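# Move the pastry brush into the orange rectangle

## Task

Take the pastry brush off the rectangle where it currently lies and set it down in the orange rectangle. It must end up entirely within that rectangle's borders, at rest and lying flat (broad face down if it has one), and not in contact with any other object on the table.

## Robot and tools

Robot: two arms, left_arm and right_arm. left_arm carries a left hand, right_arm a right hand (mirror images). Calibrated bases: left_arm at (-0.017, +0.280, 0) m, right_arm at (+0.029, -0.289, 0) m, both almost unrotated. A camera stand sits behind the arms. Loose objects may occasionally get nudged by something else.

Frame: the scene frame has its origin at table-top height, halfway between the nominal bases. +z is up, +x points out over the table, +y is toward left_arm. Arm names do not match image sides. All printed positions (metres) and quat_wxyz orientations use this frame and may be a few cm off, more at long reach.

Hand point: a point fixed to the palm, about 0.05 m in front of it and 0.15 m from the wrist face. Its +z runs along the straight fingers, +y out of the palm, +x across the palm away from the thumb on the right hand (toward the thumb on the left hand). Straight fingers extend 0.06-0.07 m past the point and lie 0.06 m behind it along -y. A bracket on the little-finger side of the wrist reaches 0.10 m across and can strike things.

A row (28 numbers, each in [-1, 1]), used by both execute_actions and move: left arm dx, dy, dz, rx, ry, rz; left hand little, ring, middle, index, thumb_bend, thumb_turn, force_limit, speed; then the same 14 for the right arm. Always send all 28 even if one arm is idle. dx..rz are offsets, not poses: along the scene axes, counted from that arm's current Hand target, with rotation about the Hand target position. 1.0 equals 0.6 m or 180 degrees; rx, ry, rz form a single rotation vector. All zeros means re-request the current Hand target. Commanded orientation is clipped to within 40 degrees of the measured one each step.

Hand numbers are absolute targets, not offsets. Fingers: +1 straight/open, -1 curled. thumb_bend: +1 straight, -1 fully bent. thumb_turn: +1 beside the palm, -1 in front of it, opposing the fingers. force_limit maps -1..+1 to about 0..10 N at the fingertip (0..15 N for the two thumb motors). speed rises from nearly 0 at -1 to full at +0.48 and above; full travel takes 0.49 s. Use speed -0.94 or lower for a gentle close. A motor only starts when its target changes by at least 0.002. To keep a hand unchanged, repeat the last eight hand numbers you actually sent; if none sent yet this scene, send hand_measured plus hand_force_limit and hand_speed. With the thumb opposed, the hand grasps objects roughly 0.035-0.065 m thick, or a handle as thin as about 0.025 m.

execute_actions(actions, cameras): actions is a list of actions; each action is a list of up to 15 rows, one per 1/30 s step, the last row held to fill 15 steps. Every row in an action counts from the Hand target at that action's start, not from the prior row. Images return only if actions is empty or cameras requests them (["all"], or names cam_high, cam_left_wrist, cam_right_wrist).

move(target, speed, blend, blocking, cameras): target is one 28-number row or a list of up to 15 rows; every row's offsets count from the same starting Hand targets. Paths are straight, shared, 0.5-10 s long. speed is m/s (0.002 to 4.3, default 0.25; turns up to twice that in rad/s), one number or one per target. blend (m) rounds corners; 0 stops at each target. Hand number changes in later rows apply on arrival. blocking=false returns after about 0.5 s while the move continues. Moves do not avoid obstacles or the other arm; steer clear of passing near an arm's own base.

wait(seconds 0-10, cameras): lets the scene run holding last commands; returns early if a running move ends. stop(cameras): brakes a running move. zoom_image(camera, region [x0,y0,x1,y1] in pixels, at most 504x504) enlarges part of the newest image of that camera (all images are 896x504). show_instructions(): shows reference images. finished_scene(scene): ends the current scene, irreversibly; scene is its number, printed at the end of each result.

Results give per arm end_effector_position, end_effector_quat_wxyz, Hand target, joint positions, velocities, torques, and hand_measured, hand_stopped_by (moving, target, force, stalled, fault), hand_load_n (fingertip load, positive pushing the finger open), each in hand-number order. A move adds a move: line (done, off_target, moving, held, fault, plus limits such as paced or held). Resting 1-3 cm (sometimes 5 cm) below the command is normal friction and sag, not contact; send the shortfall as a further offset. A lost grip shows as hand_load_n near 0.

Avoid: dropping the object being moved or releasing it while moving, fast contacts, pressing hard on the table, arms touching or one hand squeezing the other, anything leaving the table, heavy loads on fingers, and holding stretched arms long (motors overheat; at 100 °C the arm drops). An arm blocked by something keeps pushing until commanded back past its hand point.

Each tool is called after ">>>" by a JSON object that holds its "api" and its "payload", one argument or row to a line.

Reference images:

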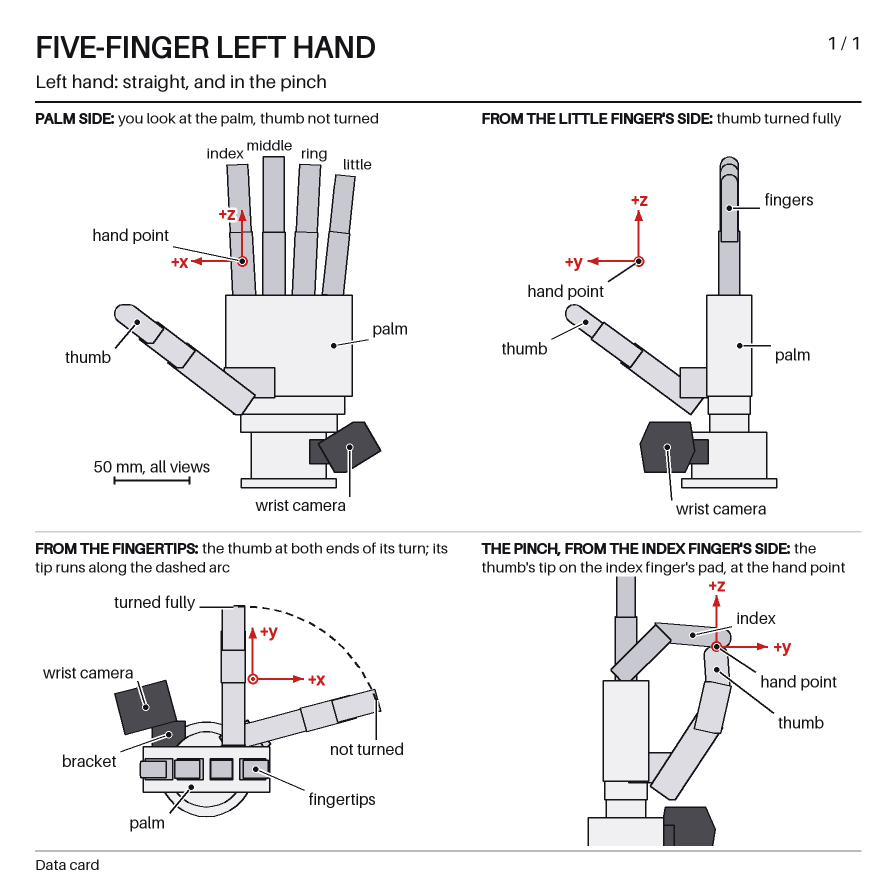

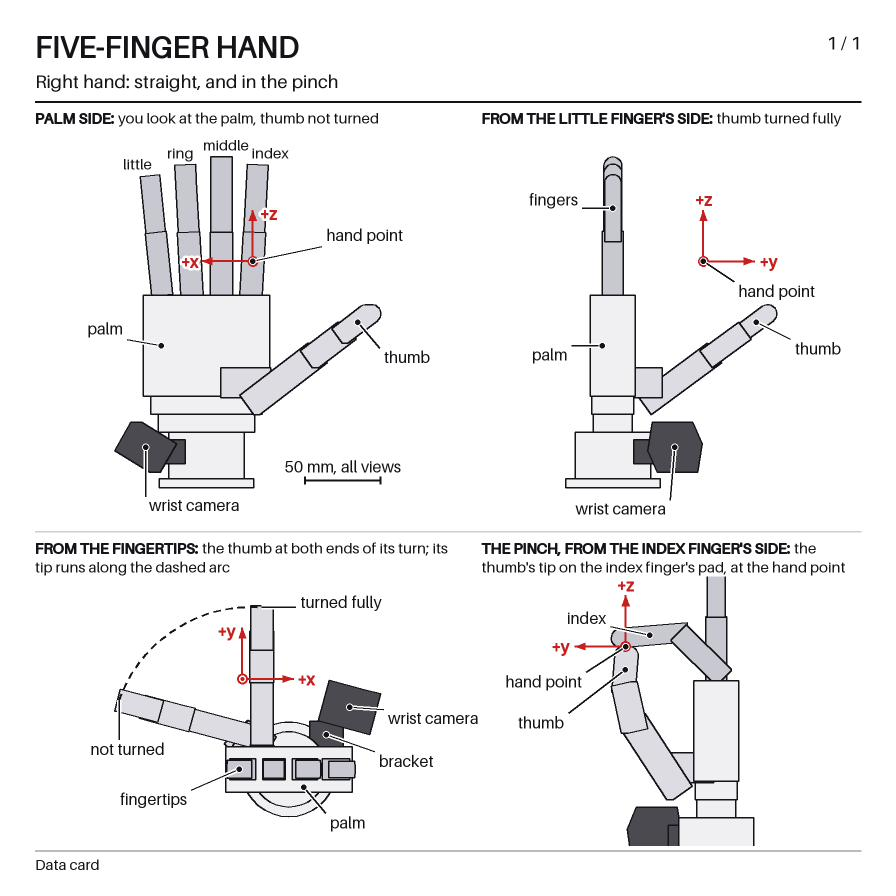

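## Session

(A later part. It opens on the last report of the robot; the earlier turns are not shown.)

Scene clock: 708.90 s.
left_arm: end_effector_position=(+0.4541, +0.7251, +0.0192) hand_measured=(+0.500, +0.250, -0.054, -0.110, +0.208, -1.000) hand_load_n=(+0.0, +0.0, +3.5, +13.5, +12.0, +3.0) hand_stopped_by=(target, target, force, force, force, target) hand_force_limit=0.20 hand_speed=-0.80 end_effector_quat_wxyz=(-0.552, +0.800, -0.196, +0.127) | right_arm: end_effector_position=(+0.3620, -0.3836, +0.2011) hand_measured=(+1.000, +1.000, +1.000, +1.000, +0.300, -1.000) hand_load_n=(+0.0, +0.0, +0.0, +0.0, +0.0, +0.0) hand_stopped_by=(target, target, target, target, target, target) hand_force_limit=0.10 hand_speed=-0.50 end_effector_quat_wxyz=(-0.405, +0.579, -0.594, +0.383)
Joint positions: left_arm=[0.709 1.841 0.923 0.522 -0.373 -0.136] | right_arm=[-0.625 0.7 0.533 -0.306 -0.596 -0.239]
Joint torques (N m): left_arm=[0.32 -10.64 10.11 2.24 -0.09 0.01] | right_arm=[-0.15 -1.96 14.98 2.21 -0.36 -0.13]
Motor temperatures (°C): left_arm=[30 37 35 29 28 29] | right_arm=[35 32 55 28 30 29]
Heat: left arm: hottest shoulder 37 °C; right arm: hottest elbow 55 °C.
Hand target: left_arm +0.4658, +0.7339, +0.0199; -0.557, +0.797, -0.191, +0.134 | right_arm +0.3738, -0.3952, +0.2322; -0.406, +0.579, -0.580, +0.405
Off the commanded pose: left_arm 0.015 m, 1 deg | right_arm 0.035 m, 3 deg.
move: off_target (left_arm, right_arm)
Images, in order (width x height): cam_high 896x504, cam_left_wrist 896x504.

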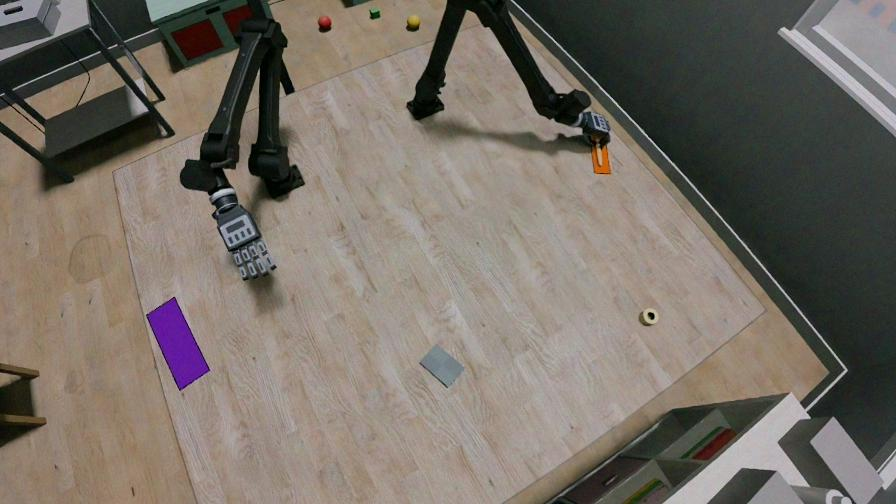

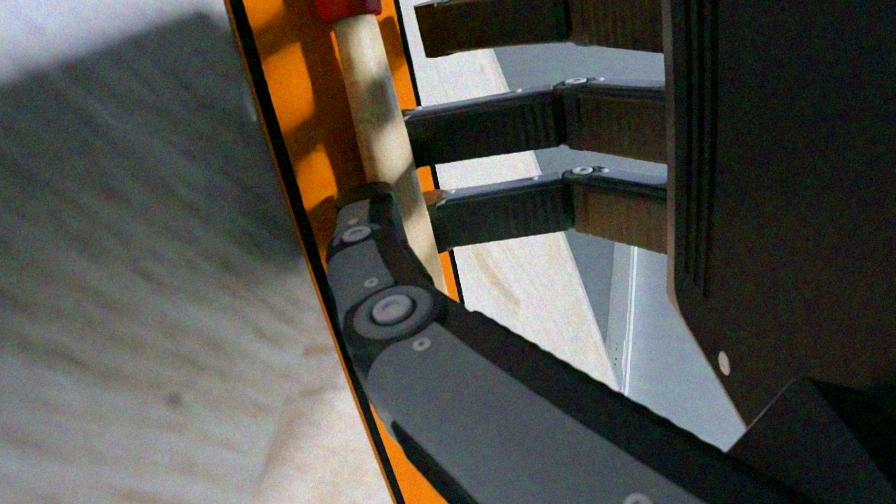

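>>> {"api": "move", "payload": {
  "target": [
    [0.012,0.02,0.09,0,0,0,0.5,0.25,-0.4,-0.45,0.2,-1,0.2,-0.8,0,0,0,0,0,0,1,1,1,1,0.3,-1,0.1,-0.5],
    [-0.003,-0.004,0.0,0,0,0,0.5,0.25,-0.4,-0.45,0.2,-1,0.2,-0.8,0,0,0,0,0,0,1,1,1,1,0.3,-1,0.1,-0.5]
  ],
  "speed": 0.08,
  "cameras": ["cam_left_wrist","cam_high"]
}}

>>> {"api": "zoom_image", "payload": {
  "camera": "cam_high",
  "region": [560, 90, 660, 190]
}}

Scene clock: 714.57 s.
left_arm: end_effector_position=(+0.4627, +0.7322, +0.0208) hand_measured=(+0.500, +0.250, -0.054, -0.110, +0.208, -1.000) hand_load_n=(+0.0, +0.0, +5.5, +13.5, +12.0, +2.5) hand_stopped_by=(target, target, force, force, force, target) hand_force_limit=0.20 hand_speed=-0.80 end_effector_quat_wxyz=(-0.553, +0.799, -0.196, +0.129) | right_arm: end_effector_position=(+0.3620, -0.3836, +0.2011) hand_measured=(+1.000, +1.000, +1.000, +1.000, +0.300, -1.000) hand_load_n=(+0.0, -0.5, +0.0, +0.0, +0.0, +0.0) hand_stopped_by=(target, target, target, target, target, target) hand_force_limit=0.10 hand_speed=-0.50 end_effector_quat_wxyz=(-0.405, +0.579, -0.594, +0.383)
Joint positions: left_arm=[0.71 1.858 0.955 0.513 -0.371 -0.136] | right_arm=[-0.625 0.7 0.533 -0.306 -0.596 -0.239]
Joint torques (N m): left_arm=[0.21 -12.51 6.83 2.66 -0.25 0.01] | right_arm=[-0.15 -2.02 14.99 2.21 -0.37 -0.13]
Motor temperatures (°C): left_arm=[30 37 35 29 28 29] | right_arm=[35 32 55 28 30 29]
Heat: left arm: hottest shoulder 37 °C; right arm: hottest elbow 55 °C.
Hand target: left_arm +0.4640, +0.7316, +0.0200; -0.557, +0.797, -0.191, +0.134 | right_arm +0.3738, -0.3952, +0.2322; -0.406, +0.579, -0.580, +0.405
Off the commanded pose: left_arm 0.002 m, 1 deg | right_arm 0.035 m, 3 deg.
move: off_target (right_arm)
Images, in order (width x height): cam_high 896x504, cam_left_wrist 896x504.

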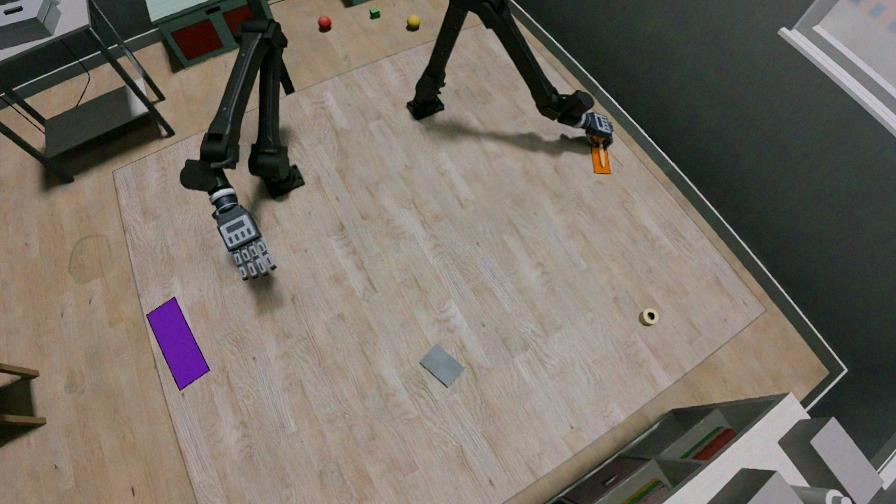

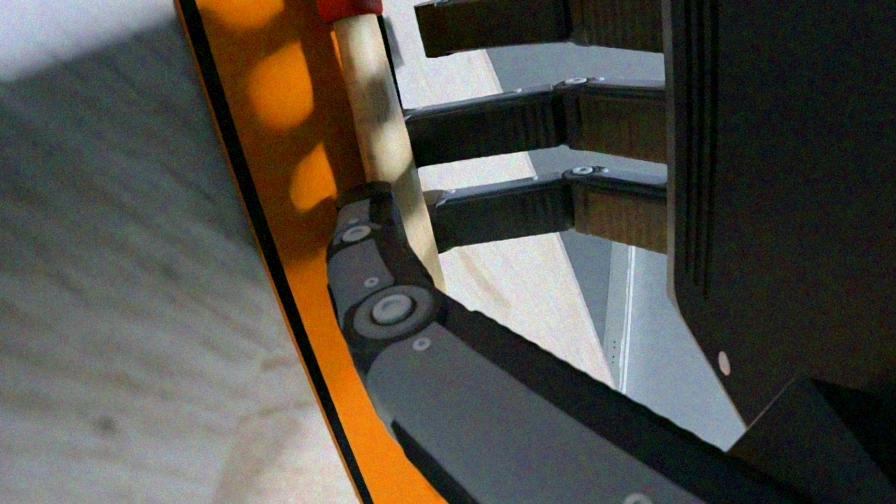

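Scaled by 5.040 from the camera's 896x504 image, which has a finer 1280x720 frame.

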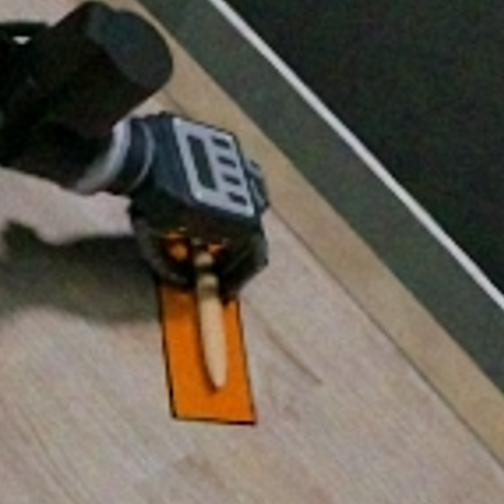

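>>> {"api": "move", "payload": {
  "target": [0,0,0,0,0,0,1,1,1,1,0.3,-1,0.2,-0.5,0,0,0,0,0,0,1,1,1,1,0.3,-1,0.1,-0.5],
  "speed": 0.08,
  "cameras": ["cam_left_wrist","cam_high"]
}}

>>> {"api": "zoom_image", "payload": {
  "camera": "cam_high",
  "region": [560, 90, 660, 190]
}}

Scene clock: 723.50 s.
left_arm: end_effector_position=(+0.4630, +0.7324, +0.0213) hand_measured=(+1.000, +1.000, +1.000, +1.000, +0.300, -1.000) hand_load_n=(+0.0, +0.0, +0.0, +0.0, +0.0, +0.0) hand_stopped_by=(target, target, target, target, target, target) hand_force_limit=0.20 hand_speed=-0.50 end_effector_quat_wxyz=(-0.554, +0.799, -0.195, +0.129) | right_arm: end_effector_position=(+0.3620, -0.3836, +0.2011) hand_measured=(+1.000, +1.000, +1.000, +1.000, +0.300, -1.000) hand_load_n=(+0.0, +0.0, +0.0, +0.0, +0.0, +0.0) hand_stopped_by=(target, target, target, target, target, target) hand_force_limit=0.10 hand_speed=-0.50 end_effector_quat_wxyz=(-0.405, +0.579, -0.594, +0.383)
Joint positions: left_arm=[0.71 1.858 0.955 0.515 -0.371 -0.136] | right_arm=[-0.625 0.7 0.533 -0.306 -0.596 -0.239]
Joint torques (N m): left_arm=[0.21 -12.57 6.83 2.67 -0.24 0.01] | right_arm=[-0.15 -2.02 14.98 2.21 -0.36 -0.12]
Motor temperatures (°C): left_arm=[30 37 35 29 28 29] | right_arm=[35 32 55 28 30 29]
Heat: left arm: hottest shoulder 37 °C; right arm: hottest elbow 55 °C.
Hand target: left_arm +0.4640, +0.7316, +0.0200; -0.557, +0.797, -0.191, +0.134 | right_arm +0.3738, -0.3952, +0.2322; -0.406, +0.579, -0.580, +0.405
Off the commanded pose: left_arm 0.002 m, 1 deg | right_arm 0.035 m, 3 deg.
move: off_target (right_arm)
Images, in order (width x height): cam_high 896x504, cam_left_wrist 896x504.

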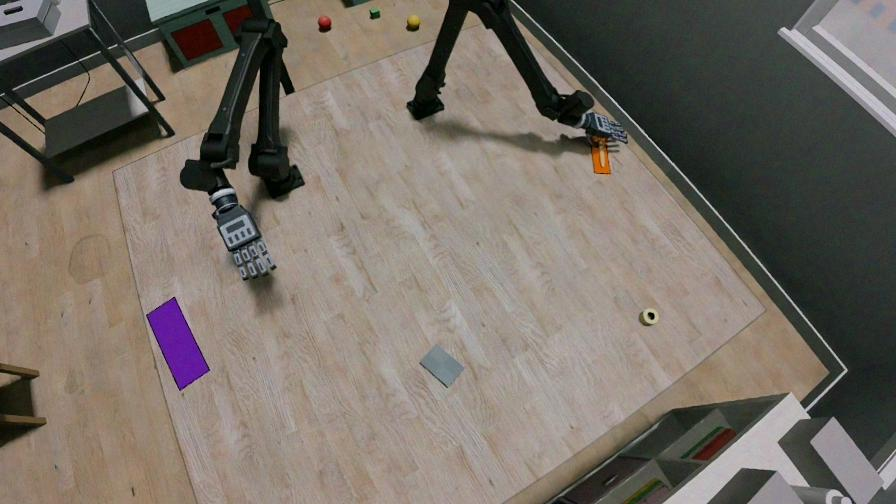

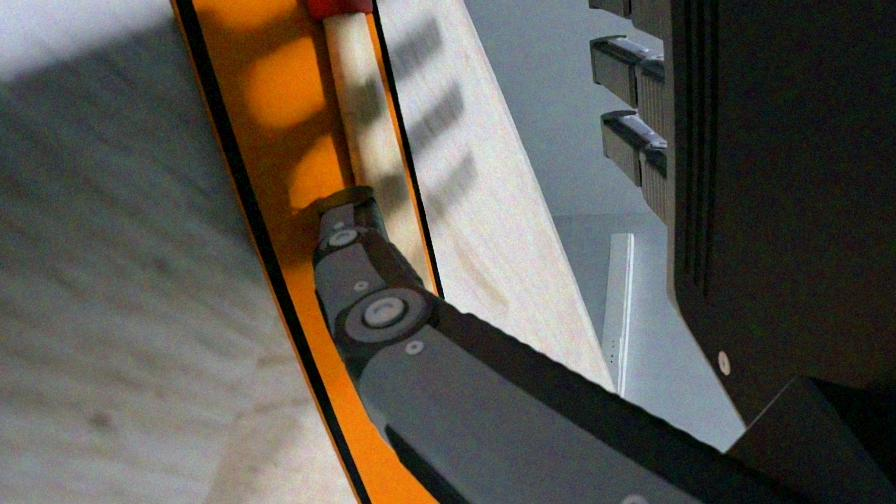

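Scaled by 5.040 from the camera's 896x504 image, which has a finer 1280x720 frame.

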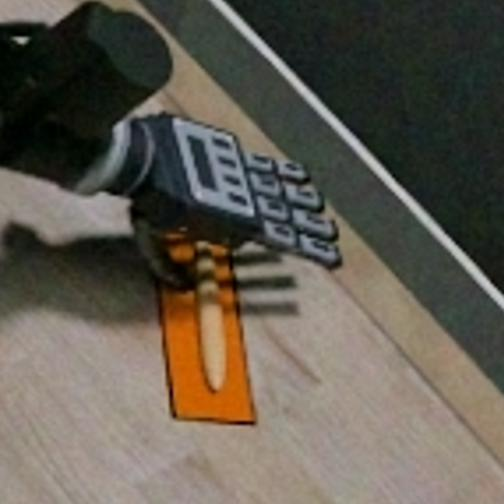

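>>> {"api": "move", "payload": {
  "target": [
    [0,0,0.1,0,0,0,1,1,1,1,0.3,-1,0.2,-0.5,0,0,0,0,0,0,1,1,1,1,0.3,-1,0.1,-0.5],
    [-0.12,-0.25,0.2,0,0,0,1,1,1,1,0.3,-1,0.2,-0.5,0,0,0,0,0,0,1,1,1,1,0.3,-1,0.1,-0.5]
  ],
  "speed": [0.1,0.25],
  "cameras": ["cam_left_wrist","cam_high"]
}}

>>> {"api": "zoom_image", "payload": {
  "camera": "cam_high",
  "region": [570, 110, 630, 180]
}}

Scene clock: 730.50 s.
left_arm: end_effector_position=(+0.3913, +0.5868, +0.1382) hand_measured=(+1.000, +1.000, +1.000, +1.000, +0.300, -1.000) hand_load_n=(+0.0, +0.0, +0.0, +0.0, +0.0, +0.0) hand_stopped_by=(target, target, target, target, target, target) hand_force_limit=0.20 hand_speed=-0.50 end_effector_quat_wxyz=(-0.559, +0.796, -0.193, +0.129) | right_arm: end_effector_position=(+0.3620, -0.3836, +0.2011) hand_measured=(+1.000, +1.000, +1.000, +1.000, +0.300, -1.000) hand_load_n=(+0.0, +0.0, +0.0, +0.0, +0.0, +0.0) hand_stopped_by=(target, target, target, target, target, target) hand_force_limit=0.10 hand_speed=-0.50 end_effector_quat_wxyz=(-0.405, +0.579, -0.594, +0.383)
Joint positions: left_arm=[0.523 1.275 0.657 0.206 -0.55 -0.212] | right_arm=[-0.625 0.7 0.533 -0.306 -0.596 -0.239]
Joint torques (N m): left_arm=[-0.38 -7.65 8.8 1.31 -0.33 -0.07] | right_arm=[-0.15 -2.02 14.99 2.22 -0.37 -0.13]
Motor temperatures (°C): left_arm=[30 37 35 29 28 29] | right_arm=[35 32 56 28 30 29]
Heat: left arm: hottest shoulder 37 °C; right arm: hottest elbow 56 °C.
Hand target: left_arm +0.3920, +0.5814, +0.1400; -0.557, +0.797, -0.191, +0.134 | right_arm +0.3738, -0.3952, +0.2322; -0.406, +0.579, -0.580, +0.405
Off the commanded pose: left_arm 0.006 m, 1 deg | right_arm 0.035 m, 3 deg.
move: off_target (right_arm)
Images, in order (width x height): cam_high 896x504, cam_left_wrist 896x504.

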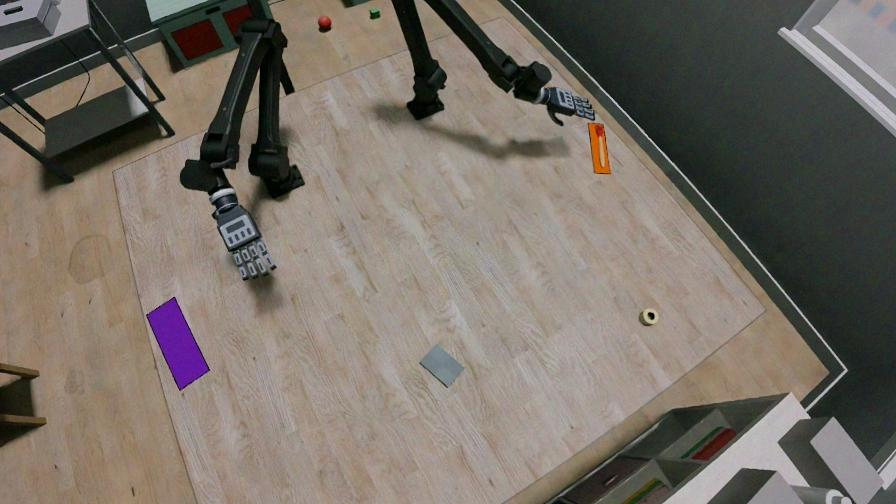

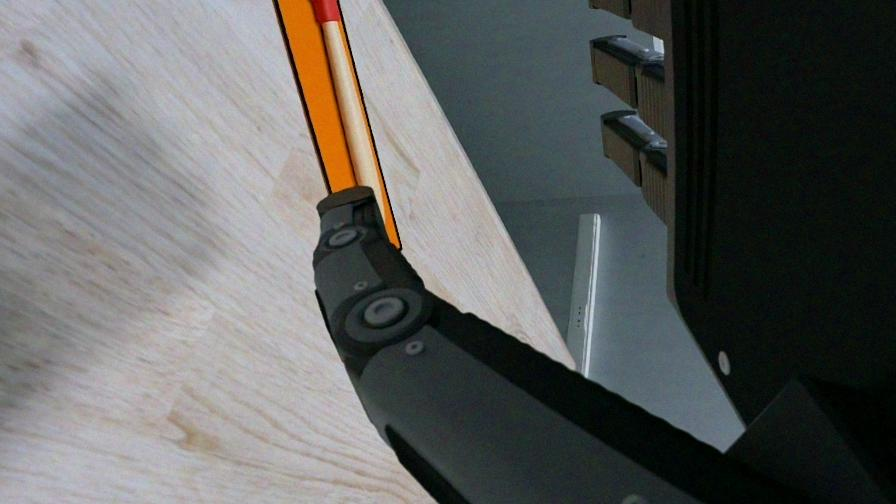

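Scaled by 7.200 from the camera's 896x504 image, which has a finer 1280x720 frame.

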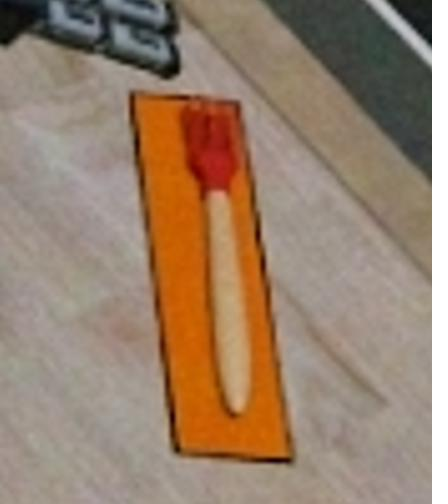

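>>> {"api": "finished_scene", "payload": {
  "scene": 1
}}

The scene is finished: the task was done.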